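# Move one bottle from the cabinet onto the bench

## Task

Take exactly one bottle out of the cabinet and set it upright on the bench, leaving the remaining two bottles inside the cabinet.

## Robot and tools

Robot and frame. There are two arms, left_arm and right_arm, each riding its own carriage on one shared floor track. The carriages are left_rail (always the one toward +y) and right_rail. These are names only and do not match image sides. All positions use one frame fixed to the table: the table top is z = 0, +z is up, +x is the direction the arms face, and +y is to their left. The track lies along y at x = 0, with y = 0 at its middle, and the table starts at x = 0.17 m. Each arm base sits at x = 0, y = its carriage position_m, z = 0.04 m. Each gripper's fingers point along its own +z and open and close along its y. end_effector_position is the point midway between the closed pads, and the fingertips extend about 33 mm past it. A block sticks out about 10 cm toward the gripper's +x. Printed hand poses can be a few cm off.

execute_actions. Arguments: actions, a list holding one action (an empty list just reports state and images), and an optional cameras list (names, or ["all"]). An action can carry rows, steps, until, and device commands.
- rows is up to 15 rows, and each row lasts one control step (1/30 s). A row is 18 numbers in [-1, 1]. The first 9 belong to left_arm: six joint offsets (shoulder pan, shoulder lift, elbow, wrist 1, wrist 2, wrist 3), then gripper position, force_limit, speed. The next 9 are the same for right_arm. The joint numbers are offsets measured from the Joint targets as they stood when the action began, not from the previous row. They are scaled: 1.0 equals 1.481 rad for pan and lift, and 2.222 rad for the other four. Sending the same offset again in a later call moves the joint further. To leave an arm still, send zeros for its joints and repeat its last gripper numbers, because a 0 there is a real command.
- steps is 1 to 450, with a default of 15 and at least one per row. After the rows run out, each arm keeps heading to its last row's target.
- until takes left_rail/right_rail field conditions, such as {"left_rail": {"position_status": ["!=", "moving"]}}, or {"all": {"status": "ended"}} / {"any": {"status": "ended"}}. Numbers need a comparison operator.
- Rail commands look like {"left_rail": {"position_m": p, "speed_m_s": s, "acceleration_factor": a}}. Each of these is an absolute place on the track. left_rail accepts -0.8 to 1.5 m, right_rail accepts -1.5 to 0.8 m, speed is 0.01 to 1 m/s, and acceleration_factor is 0.1 to 1. {"stop": true} brakes a carriage. Keep the two carriages at least 0.78 m apart. A carriage drive carries its arm along, so let the drive finish before aiming the hand. Any out-of-range value causes the whole call to be refused.

move. target is one 18-number row or a list of up to 15 rows, laid out as above. Every offset counts from the current Joint targets, including each row in a list. All joints move together along a timed path. speed is the top joint speed in rad/s, from 0.01 to 3.14 with a default of 0.5, given as one value or one per target. blend is a corner rounding in rad, where 0 means stop at each target. stop_force is in N, from 4 to 120, shared by both arms; the path ends on contact, so pair it with a slow speed and use it for touching down. zero (default true) re-zeros the force before the move. blocking=false returns early; in that case call wait or stop before sending more commands. The result adds a move: line with done, off_target, held, fault, or moving.

Other tools: wait(seconds 0 to 10); stop() brakes a running move; zoom_image(camera, region [x0,y0,x1,y1] in pixels, at most 504x504) for the cameras cam_high, cam_low, cam_front, cam_side, cam_left_wrist, cam_right_wrist, each 896x504; zero_wrist_force(arm); finished_scene(scene), called once the bottle stands on the bench.

Gripper. position +1 opens fully (140 mm), about -0.8 brings the pads together, and -1 closes until blocked. force_limit from -1 to +1 gives roughly 14 to 58 N. speed from -1 to +1 gives roughly 30 to 250 mm/s, and faster closing grips harder. After closing, object_status 2 means the fingers stopped on something (a grip). 3 means they reached the commanded position or met each other, 0 means moving, and 1 means blocked while opening. position_measured is in counts: 3 is open and 230 is pads touching. Grip the bottle with the outer quarter of the pads, because nearer the palm the fingers fold and may hold loosely.

Results. Joint positions, Joint velocities and Joint targets each give one block per arm: rail (m), then the six joints (rad). Also shown are the end effector position and quaternion (wxyz), wrist force and torque in the hand's axes, joint torques, tool commands, and rail position_m, position_status and position_answer. "joint command not followed" means the clearance check altered a row. "joint sent to its limit" means a joint was clipped at the end of its range.

Cautions. A bottle dropped off the table, or onto the track or its metal strip, fails the task. Set bottles down gently and stand them upright, and do not knock over the two that stay behind. Avoid hard impacts and arm-to-arm contact. A contact torque over the joint limits (shoulder 300, elbow 136, wrists 49.1 N m) or about 150 N of force stops the arm for 10 s. Keep heavy loads near the hand and avoid holding a stretched pose for long, since motors overheat. Joint speed is capped, so big moves may need several calls.

Each tool is called by a JSON object that holds its "name" and its "arguments".

## Session

{"name": "execute_actions", "arguments": {"actions": []}}

Scene clock: 0.00 s.
left_arm: end_effector_position=(+0.3563, +1.0594, +0.5790) position_measured=3 object_status=3 end_effector_quat_wxyz=(+0.000, +0.000, +1.000, +0.000) | right_arm: end_effector_position=(+0.3563, -1.0213, +0.5790) position_measured=3 object_status=3 end_effector_quat_wxyz=(+0.000, +0.000, +1.000, +0.000)
Joint positions: left_arm=[0.981 -0.281 -2.157 1.821 -1.235 -1.571 -0.281] | right_arm=[-1.1 -0.281 -2.157 1.821 -1.235 -1.571 -0.28]
Joint velocities: within noise
Joint torques (N m): no reading
Wrist force (N): no reading
Wrist torque (N m): no reading
Wrist force, peak (N): no reading
Joint targets: left_arm=[0.981 -0.281 -2.157 1.821 -1.235 -1.571 -0.281] | right_arm=[-1.100 -0.281 -2.157 1.821 -1.235 -1.571 -0.280]
Tool commands: left_gripper/position=+1.0 left_gripper/force_limit=+1.0 left_gripper/speed=+1.0 right_gripper/position=+1.0 right_gripper/force_limit=+1.0 right_gripper/speed=+1.0
left_rail: position_m=0.981 position_status=done
right_rail: position_m=-1.100 position_status=done

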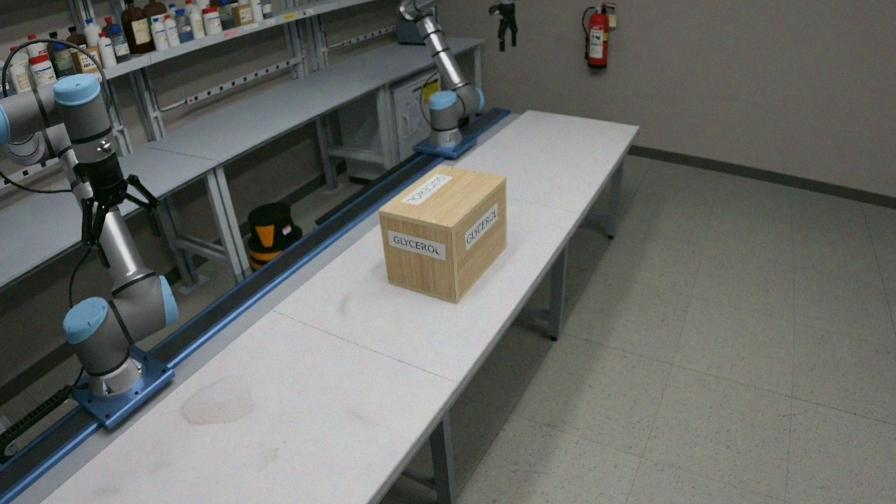

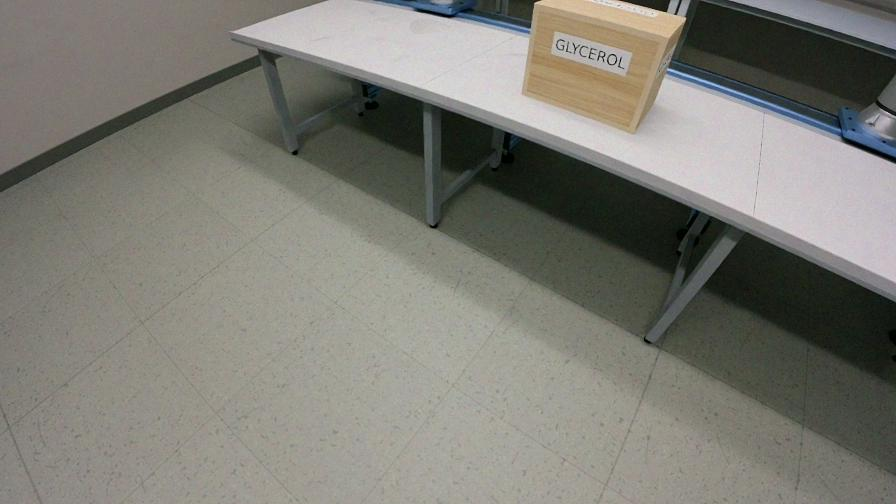

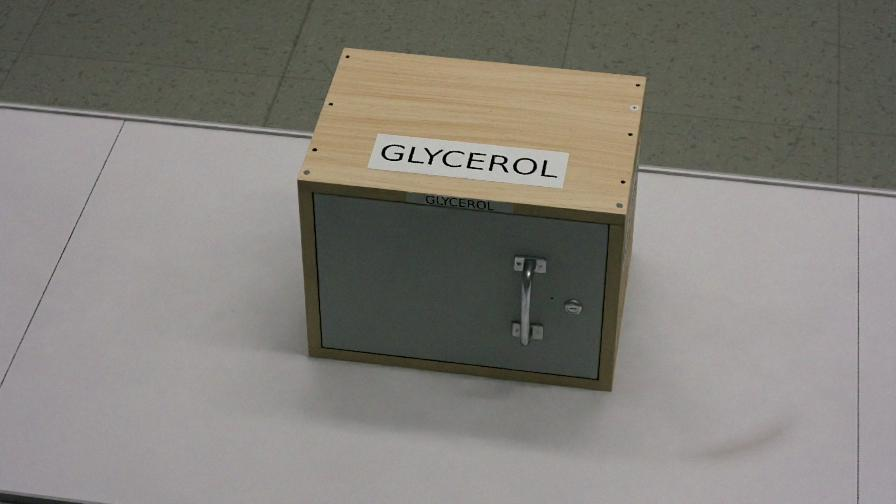

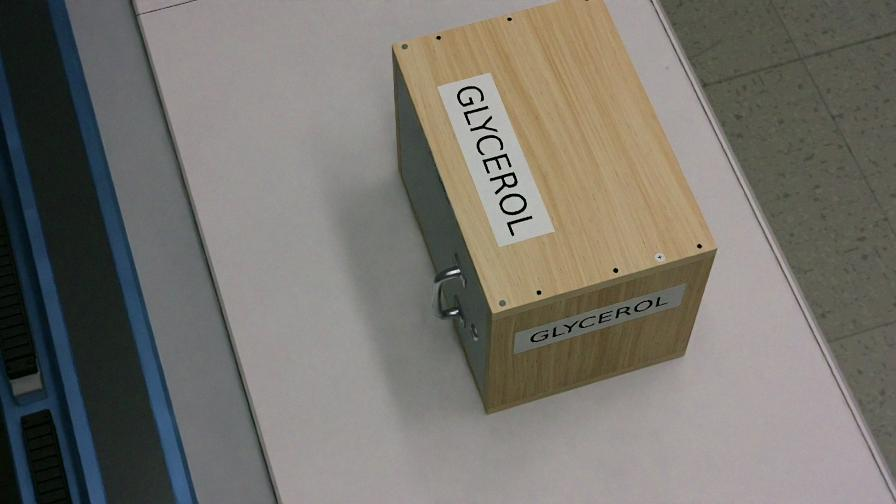

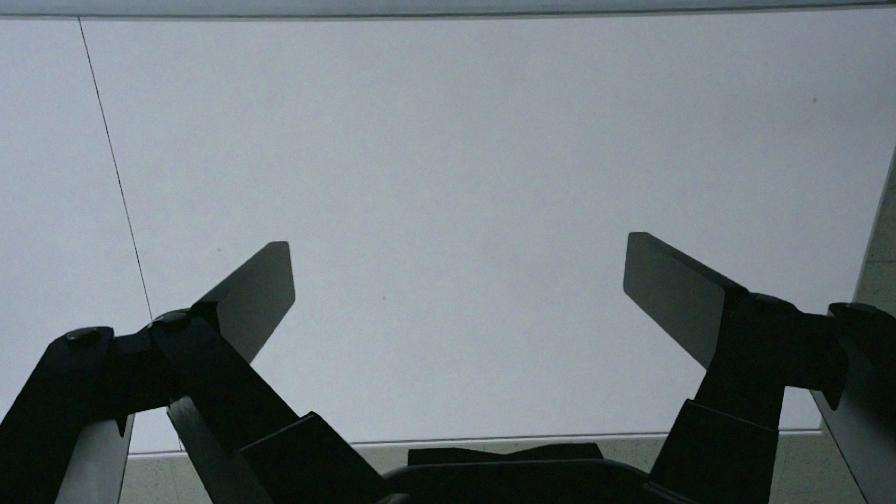

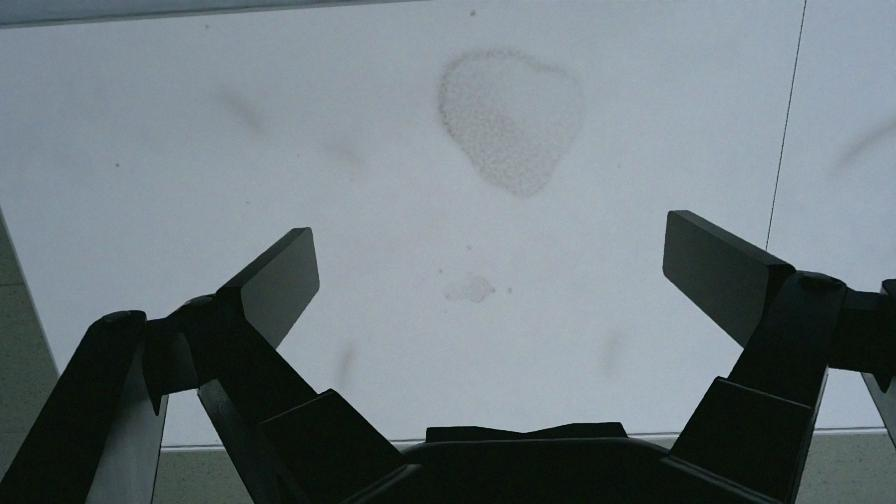

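{"name": "move", "arguments": {"target": [0,0,0,0,0,0,1,1,1,0.4987,0.3028,0.135,0.0167,0.9761,0.063,-0.2,-1,0], "speed": 1.5}}

{"name": "move", "arguments": {"target": [0,0,0,0,0,0,1,1,1,0.4987,0.3028,0.135,0.0167,0.9761,0.063,-0.2,-1,0], "speed": 1.5}}

{"name": "execute_actions", "arguments": {"actions": [{"right_rail":{"position_m":-0.566,"speed_m_s":0.6,"acceleration_factor":0.5},"steps":150,"until":{"right_rail":{"position_status":["!=","moving"]}}}], "cameras": ["cam_front","cam_side","cam_right_wrist"]}}

Scene clock: 2.97 s.
left_arm: end_effector_position=(+0.3563, +1.0594, +0.5790) position_measured=3 object_status=3 end_effector_quat_wxyz=(+0.000, +0.000, +1.000, +0.000) | right_arm: end_effector_position=(+0.3903, -0.3993, +0.6493) position_measured=154 object_status=3 end_effector_quat_wxyz=(-0.306, +0.196, +0.513, +0.778)
Joint positions: left_arm=[0.981 -0.281 -2.157 1.821 -1.235 -1.571 -0.28] | right_arm=[-1.1 0.458 -1.708 2.121 -1.198 0.598 -0.141]
Joint torques (N m): left_arm=[-1.33 0.64 -51.42 -4.17 -0.4 0.21] | right_arm=[14.19 -25.56 -34.86 -2.79 5.56 2.82]
Wrist force (N): left_arm=[-0.3 0.3 -0.2] | right_arm=[1.3 0.1 1.2]
Wrist torque (N m): left_arm=[0.06 0.07 0.00] | right_arm=[0.18 -0.40 0.05]
Wrist force, peak (N): left_arm=[-0.3 0.4 -0.5] | right_arm=[1.0 -1.9 -1.2]
Joint targets: left_arm=[0.981 -0.281 -2.157 1.821 -1.235 -1.571 -0.281] | right_arm=[-1.100 0.458 -1.708 2.121 -1.198 0.598 -0.141]
left_rail: position_m=0.981 position_status=done
right_rail: position_m=-1.100 position_status=done
move: done

Scene clock: 5.37 s.
left_arm: end_effector_position=(+0.3563, +1.0594, +0.5790) position_measured=3 object_status=3 end_effector_quat_wxyz=(+0.000, +0.000, +1.000, +0.000) | right_arm: end_effector_position=(+0.3747, -0.5653, +0.2106) position_measured=154 object_status=3 end_effector_quat_wxyz=(-0.088, +0.686, +0.044, +0.721)
Joint positions: left_arm=[0.981 -0.281 -2.157 1.821 -1.235 -1.571 -0.28] | right_arm=[-1.1 1.109 -1.313 2.386 -1.165 2.492 -0.017]
Joint torques (N m): left_arm=[-0.57 0.3 -52.07 -4.42 -0.35 0.36] | right_arm=[-10.16 -61.77 -28.58 -4.6 -3.92 -3.43]
Wrist force (N): left_arm=[0.1 0.1 -0.1] | right_arm=[1.6 -0.9 1.1]
Wrist torque (N m): left_arm=[0.03 -0.02 0.00] | right_arm=[-0.14 -0.44 -0.08]
Wrist force, peak (N): left_arm=[-0.3 0.6 -0.5] | right_arm=[-10.7 4.7 -12.5]
Joint targets: left_arm=[0.981 -0.281 -2.157 1.821 -1.235 -1.571 -0.281] | right_arm=[-1.100 1.109 -1.313 2.386 -1.165 2.491 -0.017]
left_rail: position_m=0.981 position_status=done
right_rail: position_m=-1.100 position_status=done
move: held (right_arm; a check stopped the path); limits=held; right_arm: the wrist 2 is farthest, 0.275 rad from its target
joint command not followed: on one or more control steps a check withheld the commanded joint targets of the right arm, and it was not sent them on those steps.
cause: the commanded joint targets, or the way to them, would bring two parts of the arm too close to each other (its gripper and another part of the arm, with joints 5 (wrist 1) to 7 (wrist 3) between them, 24 mm apart when it was first held).

Scene clock: 7.60 s.
left_arm: end_effector_position=(+0.3563, +1.0594, +0.5790) position_measured=3 object_status=3 end_effector_quat_wxyz=(+0.000, +0.000, +1.000, +0.000) | right_arm: end_effector_position=(+0.3747, -0.0313, +0.2106) position_measured=154 object_status=3 end_effector_quat_wxyz=(-0.088, +0.686, +0.044, +0.721)
Joint positions: left_arm=[0.981 -0.281 -2.157 1.821 -1.235 -1.571 -0.28] | right_arm=[-0.566 1.109 -1.313 2.386 -1.165 2.491 -0.017]
Joint torques (N m): left_arm=[2.24 2.18 -49.86 -4.11 -0.33 0.18] | right_arm=[-5.7 -41.61 -14.46 -1.59 -0.83 -3.54]
Wrist force (N): left_arm=[-0.3 0.1 -0.2] | right_arm=[1.4 -0.6 1.1]
Wrist torque (N m): left_arm=[0.02 0.06 0.00] | right_arm=[-0.06 -0.40 -0.08]
Wrist force, peak (N): left_arm=[-0.2 0.1 -0.7] | right_arm=[1.6 -1.8 1.5]
Joint targets: left_arm=[0.981 -0.281 -2.157 1.821 -1.235 -1.571 -0.281] | right_arm=[-0.566 1.109 -1.313 2.386 -1.165 2.491 -0.017]
Tool commands: left_gripper/position=+1.0 left_gripper/force_limit=+1.0 left_gripper/speed=+1.0 right_gripper/position=-0.2 right_gripper/force_limit=-1.0 right_gripper/speed=+0.0
left_rail: position_m=0.981 position_status=done
right_rail: position_m=-0.566 speed_m_s=0.60 position_status=done
Images, in order (width x height): cam_front 896x504, cam_side 896x504, cam_right_wrist 896x504.

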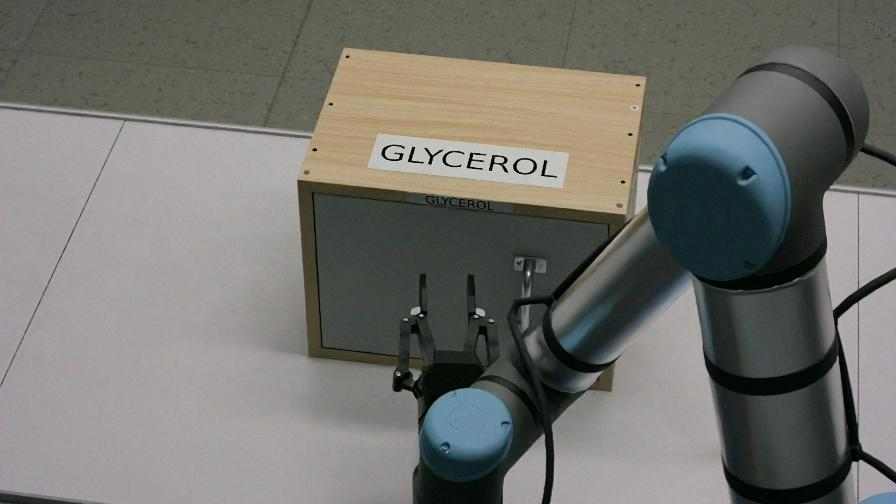

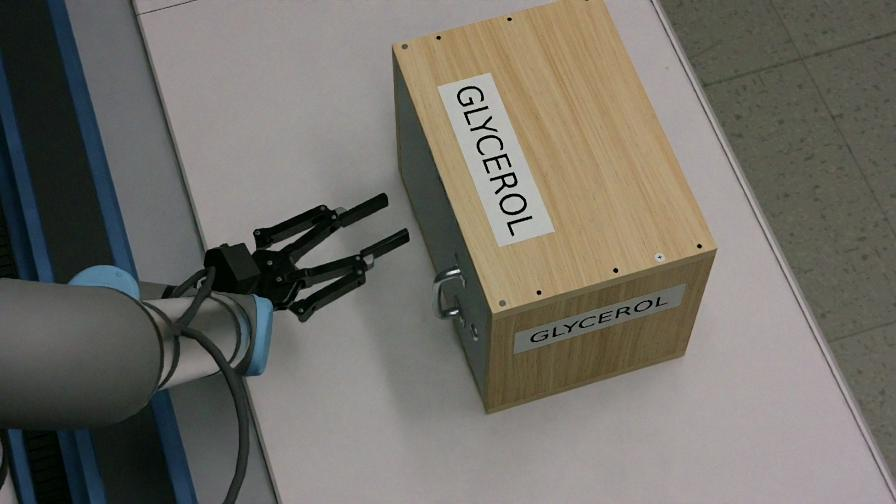

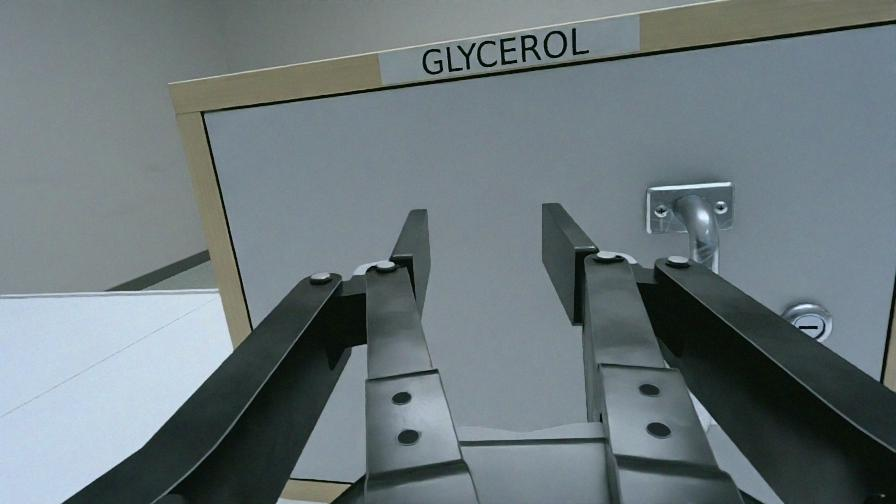

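{"name": "move", "arguments": {"target": [0,0,0,0,0,0,1,1,1,-0.0955,-0.1051,-0.0854,0.6363,-0.1069,0.3456,-0.2,-1,0], "speed": 1.0}}

{"name": "execute_actions", "arguments": {"actions": [{"right_rail":{"position_m":-0.533,"speed_m_s":0.2,"acceleration_factor":0.5},"steps":90,"until":{"right_rail":{"position_status":["!=","moving"]}}}], "cameras": ["cam_front","cam_side","cam_right_wrist"]}}

Scene clock: 10.90 s.
left_arm: end_effector_position=(+0.3563, +1.0594, +0.5790) position_measured=3 object_status=3 end_effector_quat_wxyz=(+0.000, +0.000, +1.000, +0.000) | right_arm: end_effector_position=(+0.3392, -0.1460, +0.1642) position_measured=154 object_status=3 end_effector_quat_wxyz=(+0.000, +0.906, +0.000, +0.423)
Joint positions: left_arm=[0.981 -0.281 -2.157 1.821 -1.235 -1.571 -0.28] | right_arm=[-0.566 0.967 -1.468 2.196 0.248 2.254 0.751]
Joint torques (N m): left_arm=[0.45 4.32 -51.58 -3.92 -0.07 -0.06] | right_arm=[-16.74 -55.2 -37.21 4.97 -1.69 3.16]
Wrist force (N): left_arm=[-0.3 -0.2 -0.5] | right_arm=[1.5 0.0 0.7]
Wrist torque (N m): left_arm=[-0.05 0.06 0.01] | right_arm=[-0.02 -0.31 -0.14]
Wrist force, peak (N): left_arm=[-0.3 0.6 -0.6] | right_arm=[2.2 -0.7 1.0]
Joint targets: left_arm=[0.981 -0.281 -2.157 1.821 -1.235 -1.571 -0.281] | right_arm=[-0.566 0.967 -1.468 2.196 0.249 2.254 0.751]
left_rail: position_m=0.981 position_status=done
right_rail: position_m=-0.566 speed_m_s=0.60 position_status=done
move: done

Scene clock: 11.67 s.
left_arm: end_effector_position=(+0.3563, +1.0594, +0.5790) position_measured=3 object_status=3 end_effector_quat_wxyz=(+0.000, +0.000, +1.000, +0.000) | right_arm: end_effector_position=(+0.3391, -0.1131, +0.1642) position_measured=154 object_status=3 end_effector_quat_wxyz=(+0.000, +0.906, +0.000, +0.423)
Joint positions: left_arm=[0.981 -0.281 -2.157 1.821 -1.235 -1.571 -0.28] | right_arm=[-0.533 0.967 -1.468 2.196 0.249 2.254 0.751]
Joint torques (N m): left_arm=[2.27 0.04 -50.57 -4.44 -0.16 0.19] | right_arm=[-9.64 -46.33 -31.94 5.23 -0.79 2.37]
Wrist force (N): left_arm=[0.0 0.3 -0.2] | right_arm=[1.4 0.0 0.7]
Wrist torque (N m): left_arm=[0.06 0.01 0.00] | right_arm=[0.00 -0.28 -0.14]
Wrist force, peak (N): left_arm=[-0.2 0.7 -0.4] | right_arm=[1.5 -1.2 0.7]
Joint targets: left_arm=[0.981 -0.281 -2.157 1.821 -1.235 -1.571 -0.281] | right_arm=[-0.533 0.967 -1.468 2.196 0.249 2.254 0.751]
Tool commands: left_gripper/position=+1.0 left_gripper/force_limit=+1.0 left_gripper/speed=+1.0 right_gripper/position=-0.2 right_gripper/force_limit=-1.0 right_gripper/speed=+0.0
left_rail: position_m=0.981 position_status=done
right_rail: position_m=-0.533 speed_m_s=0.20 position_status=done
Images, in order (width x height): cam_front 896x504, cam_side 896x504, cam_right_wrist 896x504.

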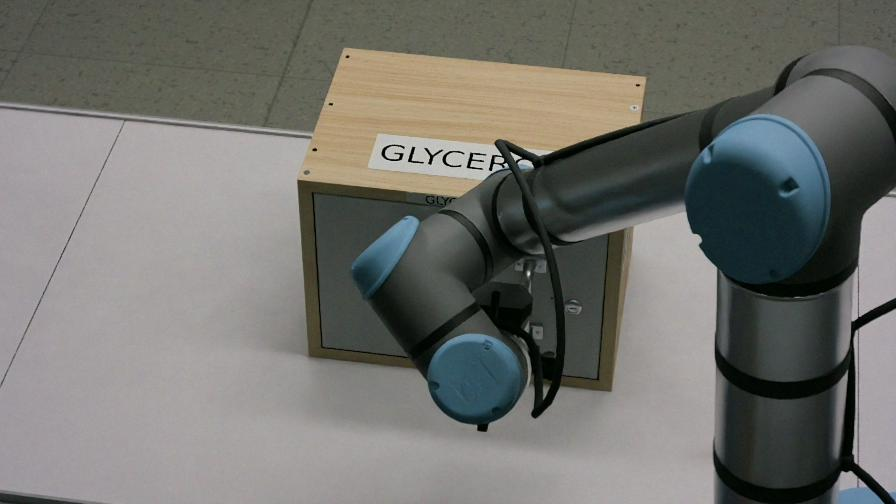

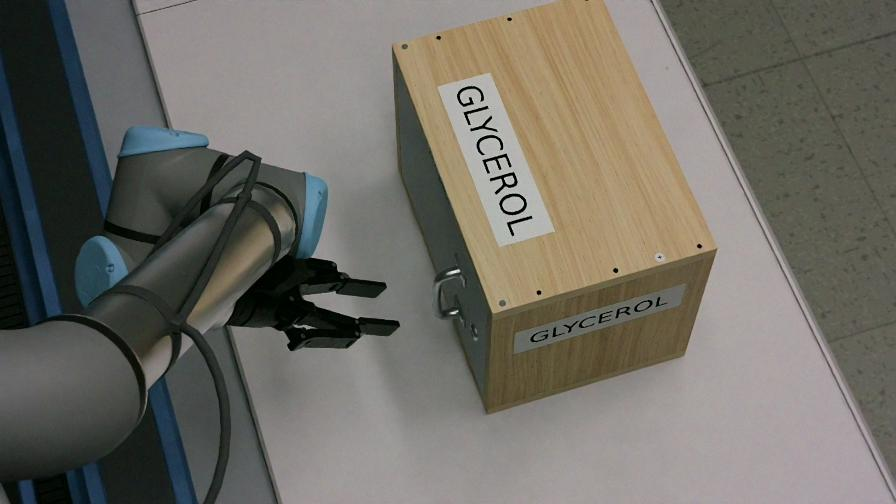

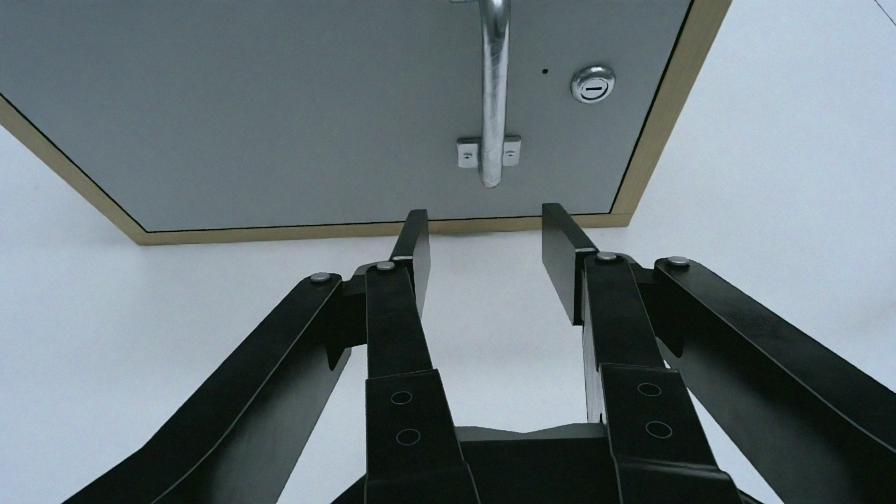

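{"name": "execute_actions", "arguments": {"actions": [{"right_rail":{"position_m":-0.54,"speed_m_s":0.2},"steps":60,"until":{"right_rail":{"position_status":["!=","moving"]}}}]}}

{"name": "move", "arguments": {"target": [0,0,0,0,0,0,1,1,1,-0.1043,0.0087,-0.0165,-0.031,-0.042,-0.0695,-0.2,-1,0], "speed": 0.2, "stop_force": 6, "cameras": ["cam_side","cam_right_wrist"]}}

{"name": "zoom_image", "arguments": {"camera": "cam_side", "region": [250, 180, 550, 380]}}

Scene clock: 12.57 s.
left_arm: end_effector_position=(+0.3563, +1.0594, +0.5790) position_measured=3 object_status=3 end_effector_quat_wxyz=(+0.000, +0.000, +1.000, +0.000) | right_arm: end_effector_position=(+0.3391, -0.1201, +0.1642) position_measured=154 object_status=3 end_effector_quat_wxyz=(+0.000, +0.906, +0.000, +0.423)
Joint positions: left_arm=[0.981 -0.281 -2.157 1.821 -1.235 -1.571 -0.28] | right_arm=[-0.54 0.967 -1.468 2.196 0.249 2.254 0.751]
Joint torques (N m): left_arm=[0.61 2.04 -50.79 -4.27 -0.23 -0.1] | right_arm=[-10.45 -43.38 -23.16 3.73 -0.16 2.39]
Wrist force (N): left_arm=[-0.1 0.1 0.2] | right_arm=[1.3 0.3 0.7]
Wrist torque (N m): left_arm=[0.02 0.03 0.00] | right_arm=[0.05 -0.26 -0.14]
Wrist force, peak (N): left_arm=[-0.5 -0.2 -0.2] | right_arm=[1.5 -1.7 0.6]
Joint targets: left_arm=[0.981 -0.281 -2.157 1.821 -1.235 -1.571 -0.281] | right_arm=[-0.540 0.967 -1.468 2.196 0.249 2.254 0.751]
Tool commands: left_gripper/position=+1.0 left_gripper/force_limit=+1.0 left_gripper/speed=+1.0 right_gripper/position=-0.2 right_gripper/force_limit=-1.0 right_gripper/speed=+0.0
left_rail: position_m=0.981 position_status=done
right_rail: position_m=-0.540 speed_m_s=0.20 position_status=done

Scene clock: 14.57 s.
left_arm: end_effector_position=(+0.3563, +1.0594, +0.5790) position_measured=3 object_status=3 end_effector_quat_wxyz=(+0.000, +0.000, +1.000, +0.000) | right_arm: end_effector_position=(+0.4190, -0.1198, +0.1647) position_measured=154 object_status=3 end_effector_quat_wxyz=(+0.000, +0.906, +0.000, +0.423)
Joint positions: left_arm=[0.981 -0.281 -2.157 1.821 -1.235 -1.571 -0.28] | right_arm=[-0.54 0.813 -1.456 2.159 0.18 2.161 0.597]
Joint torques (N m): left_arm=[-1.07 0.31 -51.22 -4.91 0.01 0.19] | right_arm=[-13.34 -35.88 -37.4 0.16 -2.25 -3.72]
Wrist force (N): left_arm=[0.0 -0.1 -0.3] | right_arm=[1.4 -0.1 0.8]
Wrist torque (N m): left_arm=[-0.03 0.00 0.00] | right_arm=[-0.04 -0.36 0.01]
Wrist force, peak (N): left_arm=[-0.3 0.4 -0.5] | right_arm=[1.7 -0.2 1.5]
Joint targets: left_arm=[0.981 -0.281 -2.157 1.821 -1.235 -1.571 -0.281] | right_arm=[-0.540 0.813 -1.456 2.159 0.180 2.161 0.597]
left_rail: position_m=0.981 position_status=done
right_rail: position_m=-0.540 speed_m_s=0.20 position_status=done
move: done
Images, in order (width x height): cam_side 896x504, cam_right_wrist 896x504.

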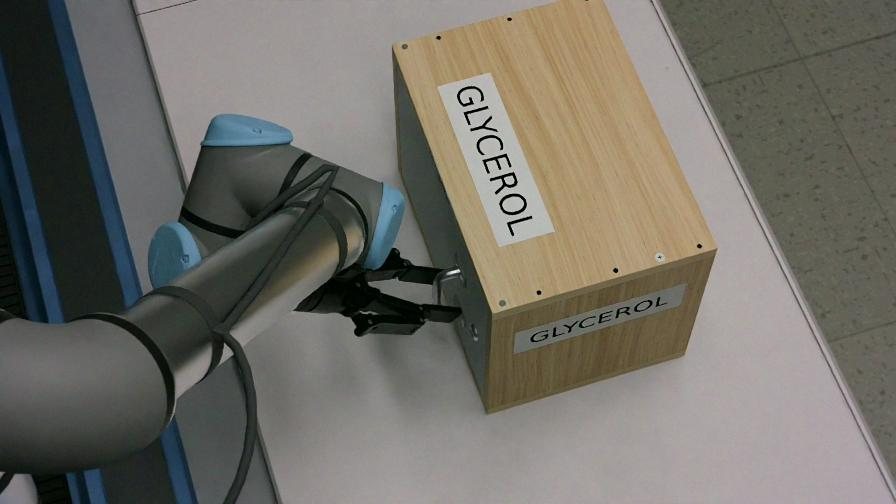

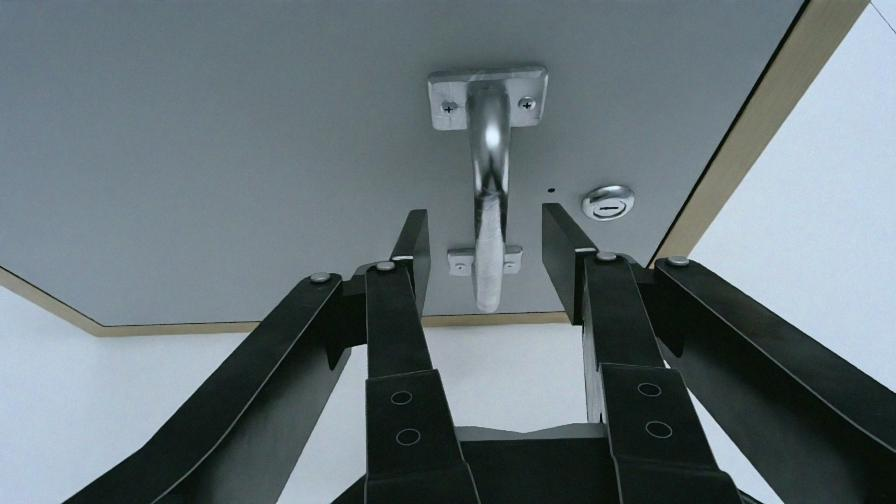

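Scaled by 1.680 from the camera's 896x504 image, which has a finer 1280x720 frame.

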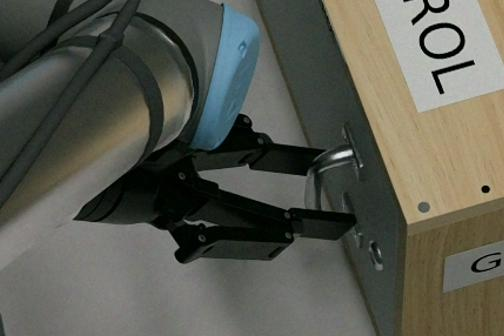

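{"name": "execute_actions", "arguments": {"actions": [{"rows":[[0,0,0,0,0,0,1,1,1,0,0,0,0,0,0,-1,0,-1]],"steps":60}], "cameras": ["cam_side","cam_right_wrist"]}}

Scene clock: 16.93 s.
left_arm: end_effector_position=(+0.3563, +1.0594, +0.5790) position_measured=3 object_status=3 end_effector_quat_wxyz=(+0.000, +0.000, +1.000, +0.000) | right_arm: end_effector_position=(+0.4190, -0.1198, +0.1647) position_measured=214 object_status=2 end_effector_quat_wxyz=(+0.000, +0.906, +0.000, +0.423)
Joint positions: left_arm=[0.981 -0.281 -2.157 1.821 -1.235 -1.571 -0.28] | right_arm=[-0.54 0.813 -1.456 2.159 0.18 2.161 0.597]
Joint torques (N m): left_arm=[-1.74 3.17 -52.31 -4.58 -0.39 -0.03] | right_arm=[13.77 -35.24 -38.4 -3.61 -5.59 -3.52]
Wrist force (N): left_arm=[-0.1 0.0 0.0] | right_arm=[-1.1 12.8 -8.2]
Wrist torque (N m): left_arm=[0.00 0.02 0.00] | right_arm=[-0.11 -0.32 0.07]
Wrist force, peak (N): left_arm=[-0.7 0.2 -0.4] | right_arm=[3.2 21.9 -2.6]
Joint targets: left_arm=[0.981 -0.281 -2.157 1.821 -1.235 -1.571 -0.281] | right_arm=[-0.540 0.813 -1.456 2.159 0.180 2.161 0.597]
left_rail: position_m=0.981 position_status=done
right_rail: position_m=-0.540 speed_m_s=0.20 position_status=done
Images, in order (width x height): cam_side 896x504, cam_right_wrist 896x504.

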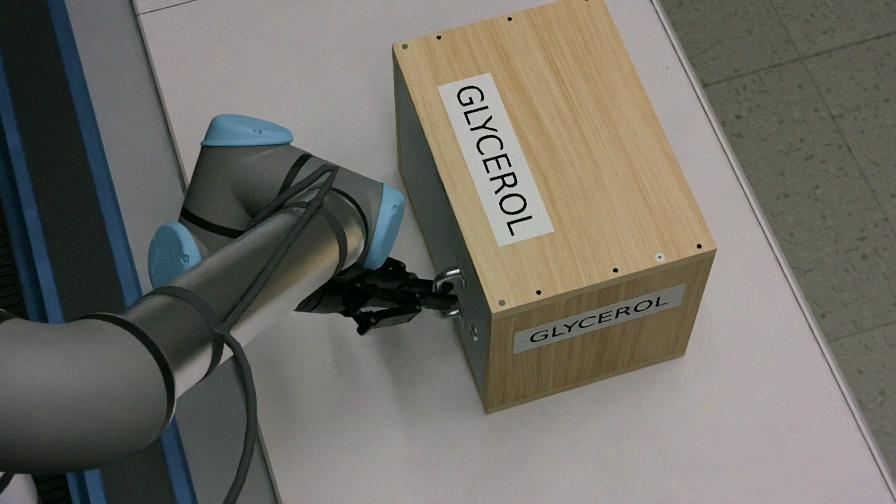

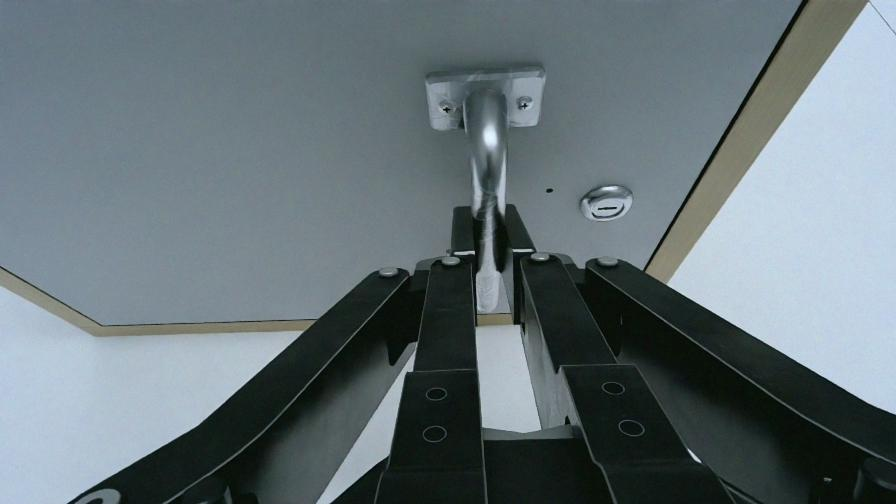

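{"name": "move", "arguments": {"target": [0,0,0,0,0,0,1,1,1,0.0643,0.0043,0.0018,0.0195,0.0263,0.0415,-1,0,-1], "speed": 0.1, "stop_force": 45, "cameras": ["cam_front","cam_side"]}}

Scene clock: 19.60 s.
left_arm: end_effector_position=(+0.3563, +1.0594, +0.5790) position_measured=3 object_status=3 end_effector_quat_wxyz=(+0.000, +0.000, +1.000, +0.000) | right_arm: end_effector_position=(+0.3759, -0.1098, +0.1648) position_measured=214 object_status=2 end_effector_quat_wxyz=(+0.000, +0.906, +0.000, +0.423)
Joint positions: left_arm=[0.981 -0.281 -2.157 1.821 -1.235 -1.571 -0.28] | right_arm=[-0.54 0.908 -1.449 2.163 0.223 2.219 0.689]
Joint torques (N m): left_arm=[-2.18 1.71 -50.02 -4.08 -0.59 0.28] | right_arm=[14.72 -39.34 -18.3 7.78 8.27 2.35]
Wrist force (N): left_arm=[-0.4 0.3 -0.2] | right_arm=[-1.7 -9.1 12.1]
Wrist torque (N m): left_arm=[0.08 0.10 0.00] | right_arm=[0.06 -0.16 0.18]
Wrist force, peak (N): left_arm=[-0.6 0.5 -0.5] | right_arm=[7.7 18.9 -5.0]
Joint targets: left_arm=[0.981 -0.281 -2.157 1.821 -1.235 -1.571 -0.281] | right_arm=[-0.540 0.908 -1.449 2.163 0.223 2.219 0.689]
left_rail: position_m=0.981 position_status=done
right_rail: position_m=-0.540 speed_m_s=0.20 position_status=done
move: done
Images, in order (width x height): cam_front 896x504, cam_side 896x504.

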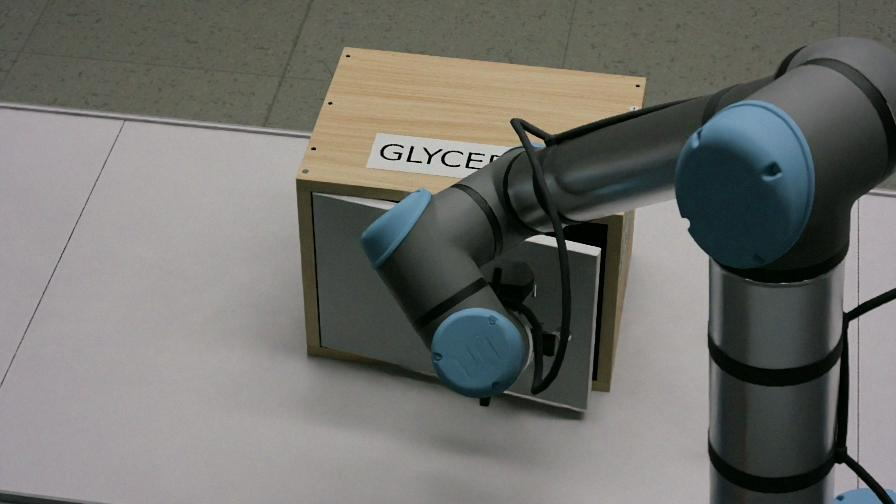

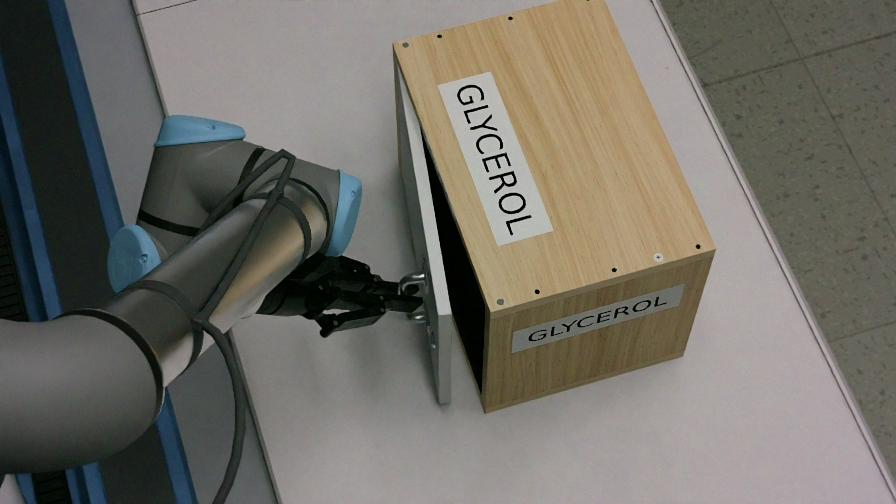

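{"name": "move", "arguments": {"target": [[0,0,0,0,0,0,1,1,1,0.0709,0.0201,-0.0087,0.0268,0.0266,0.0502,-1,0,-1],[0,0,0,0,0,0,1,1,1,0.127,0.0459,-0.023,0.0526,0.0455,0.0934,-1,0,-1],[0,0,0,0,0,0,1,1,1,0.1781,0.0759,-0.0419,0.0809,0.0609,0.1356,-1,0,-1]], "blend": [0.03,0.03,0], "speed": 0.15, "cameras": ["cam_front","cam_side","cam_right_wrist"]}}

Scene clock: 22.43 s.
left_arm: end_effector_position=(+0.3563, +1.0594, +0.5790) position_measured=3 object_status=3 end_effector_quat_wxyz=(+0.000, +0.000, +1.000, +0.000) | right_arm: end_effector_position=(+0.2786, -0.0502, +0.1648) position_measured=214 object_status=2 end_effector_quat_wxyz=(+0.000, +0.906, +0.000, +0.423)
Joint positions: left_arm=[0.981 -0.281 -2.157 1.821 -1.235 -1.571 -0.28] | right_arm=[-0.54 1.171 -1.337 2.07 0.403 2.354 0.99]
Joint torques (N m): left_arm=[0.12 0.27 -50.06 -4.45 -0.21 0.5] | right_arm=[14.07 -48.41 -39.37 5.99 7.06 2.25]
Wrist force (N): left_arm=[0.2 0.1 -0.1] | right_arm=[-5.3 2.0 9.8]
Wrist torque (N m): left_arm=[0.02 -0.04 0.01] | right_arm=[-0.01 -0.24 0.09]
Wrist force, peak (N): left_arm=[-0.2 -0.2 -0.8] | right_arm=[4.2 19.5 -5.6]
Joint targets: left_arm=[0.981 -0.281 -2.157 1.821 -1.235 -1.571 -0.281] | right_arm=[-0.540 1.172 -1.337 2.070 0.403 2.354 0.990]
left_rail: position_m=0.981 position_status=done
right_rail: position_m=-0.540 speed_m_s=0.20 position_status=done
move: done
Images, in order (width x height): cam_front 896x504, cam_side 896x504, cam_right_wrist 896x504.

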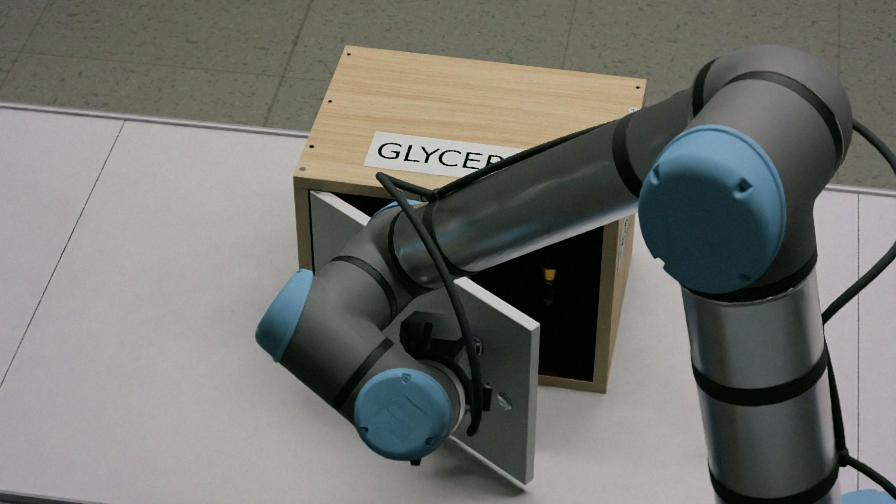

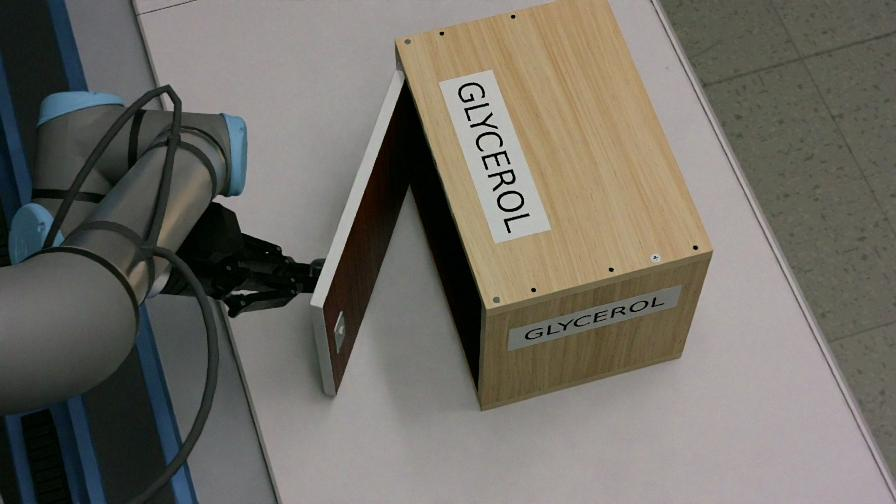

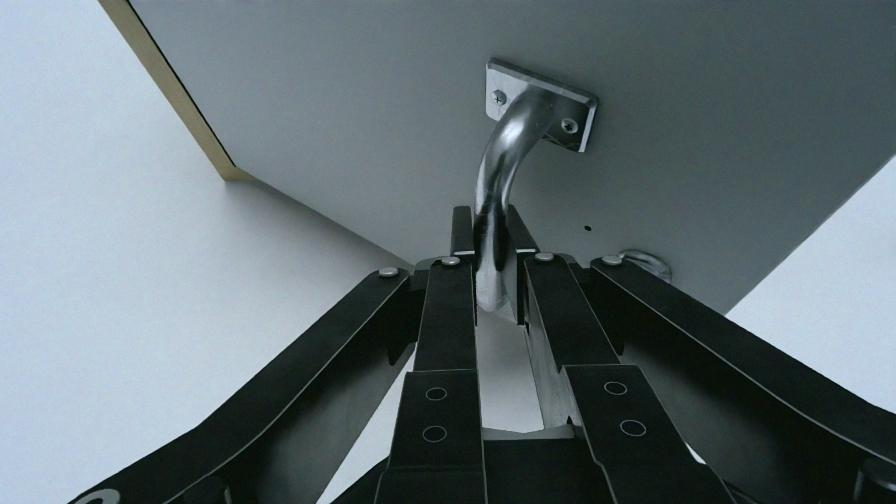

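{"name": "execute_actions", "arguments": {"actions": [{"rows":[[0,0,0,0,0,0,1,1,1,0,0,0,0,0,0,-0.2,-1,-1]],"steps":50}]}}

{"name": "move", "arguments": {"target": [0,0,0,0,0,0,1,1,1,0.0422,-0.0129,-0.0083,0.0433,0.0111,0.037,-0.2,-1,-1], "speed": 0.15, "cameras": ["cam_side","cam_right_wrist"]}}

Scene clock: 24.97 s.
left_arm: end_effector_position=(+0.3563, +1.0594, +0.5790) position_measured=3 object_status=3 end_effector_quat_wxyz=(+0.000, +0.000, +1.000, +0.000) | right_arm: end_effector_position=(+0.2785, -0.0501, +0.1648) position_measured=154 object_status=3 end_effector_quat_wxyz=(+0.000, +0.906, +0.000, +0.423)
Joint positions: left_arm=[0.981 -0.281 -2.157 1.821 -1.235 -1.571 -0.28] | right_arm=[-0.54 1.172 -1.337 2.07 0.403 2.354 0.99]
Joint torques (N m): left_arm=[2 1.9 -49.58 -4.02 -0.08 0.12] | right_arm=[-0.62 -47.67 -18.18 5.21 0.42 2.26]
Wrist force (N): left_arm=[-0.5 0.2 0.1] | right_arm=[0.9 -3.5 -1.3]
Wrist torque (N m): left_arm=[0.05 0.12 0.00] | right_arm=[-0.05 -0.44 -0.24]
Wrist force, peak (N): left_arm=[-0.6 0.4 -0.1] | right_arm=[-5.1 0.9 10.6]
Joint targets: left_arm=[0.981 -0.281 -2.157 1.821 -1.235 -1.571 -0.281] | right_arm=[-0.540 1.172 -1.337 2.070 0.403 2.354 0.990]
left_rail: position_m=0.981 position_status=done
right_rail: position_m=-0.540 speed_m_s=0.20 position_status=done

Scene clock: 26.13 s.
left_arm: end_effector_position=(+0.3563, +1.0594, +0.5790) position_measured=3 object_status=3 end_effector_quat_wxyz=(+0.000, +0.000, +1.000, +0.000) | right_arm: end_effector_position=(+0.2479, -0.0501, +0.1900) position_measured=154 object_status=3 end_effector_quat_wxyz=(+0.000, +0.906, +0.000, +0.423)
Joint positions: left_arm=[0.981 -0.281 -2.157 1.821 -1.235 -1.571 -0.28] | right_arm=[-0.54 1.234 -1.356 2.052 0.499 2.379 1.072]
Joint torques (N m): left_arm=[-3.23 0.9 -49.26 -4.72 -0.16 0.06] | right_arm=[18.63 -64.02 -35.45 5.75 5.5 2.92]
Wrist force (N): left_arm=[-0.2 0.4 -0.1] | right_arm=[1.8 -0.3 -0.3]
Wrist torque (N m): left_arm=[0.09 0.03 0.01] | right_arm=[-0.10 -0.38 -0.20]
Wrist force, peak (N): left_arm=[-0.1 0.7 -0.4] | right_arm=[0.7 -3.8 -1.4]
Joint targets: left_arm=[0.981 -0.281 -2.157 1.821 -1.235 -1.571 -0.281] | right_arm=[-0.540 1.234 -1.356 2.052 0.499 2.379 1.072]
left_rail: position_m=0.981 position_status=done
right_rail: position_m=-0.540 speed_m_s=0.20 position_status=done
move: done
Images, in order (width x height): cam_side 896x504, cam_right_wrist 896x504.

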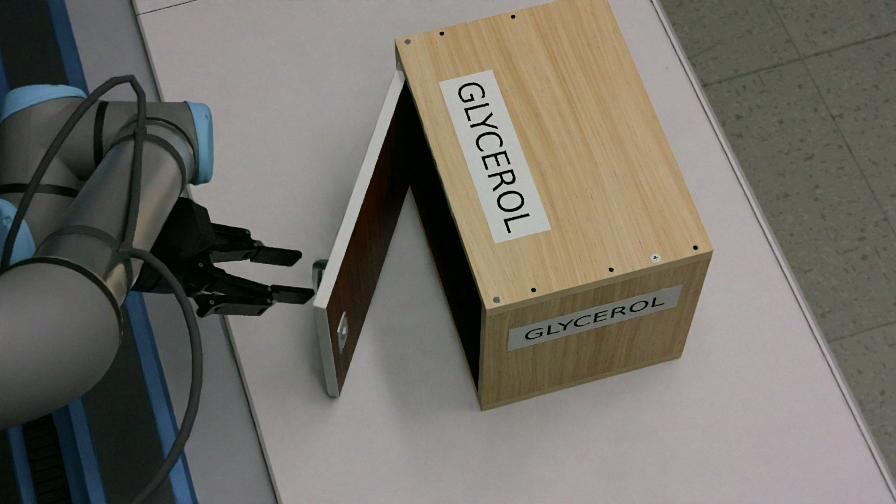

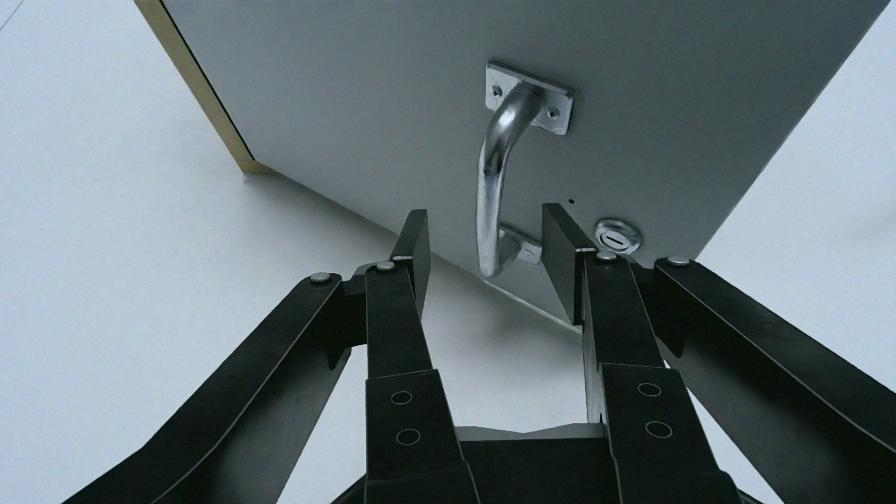

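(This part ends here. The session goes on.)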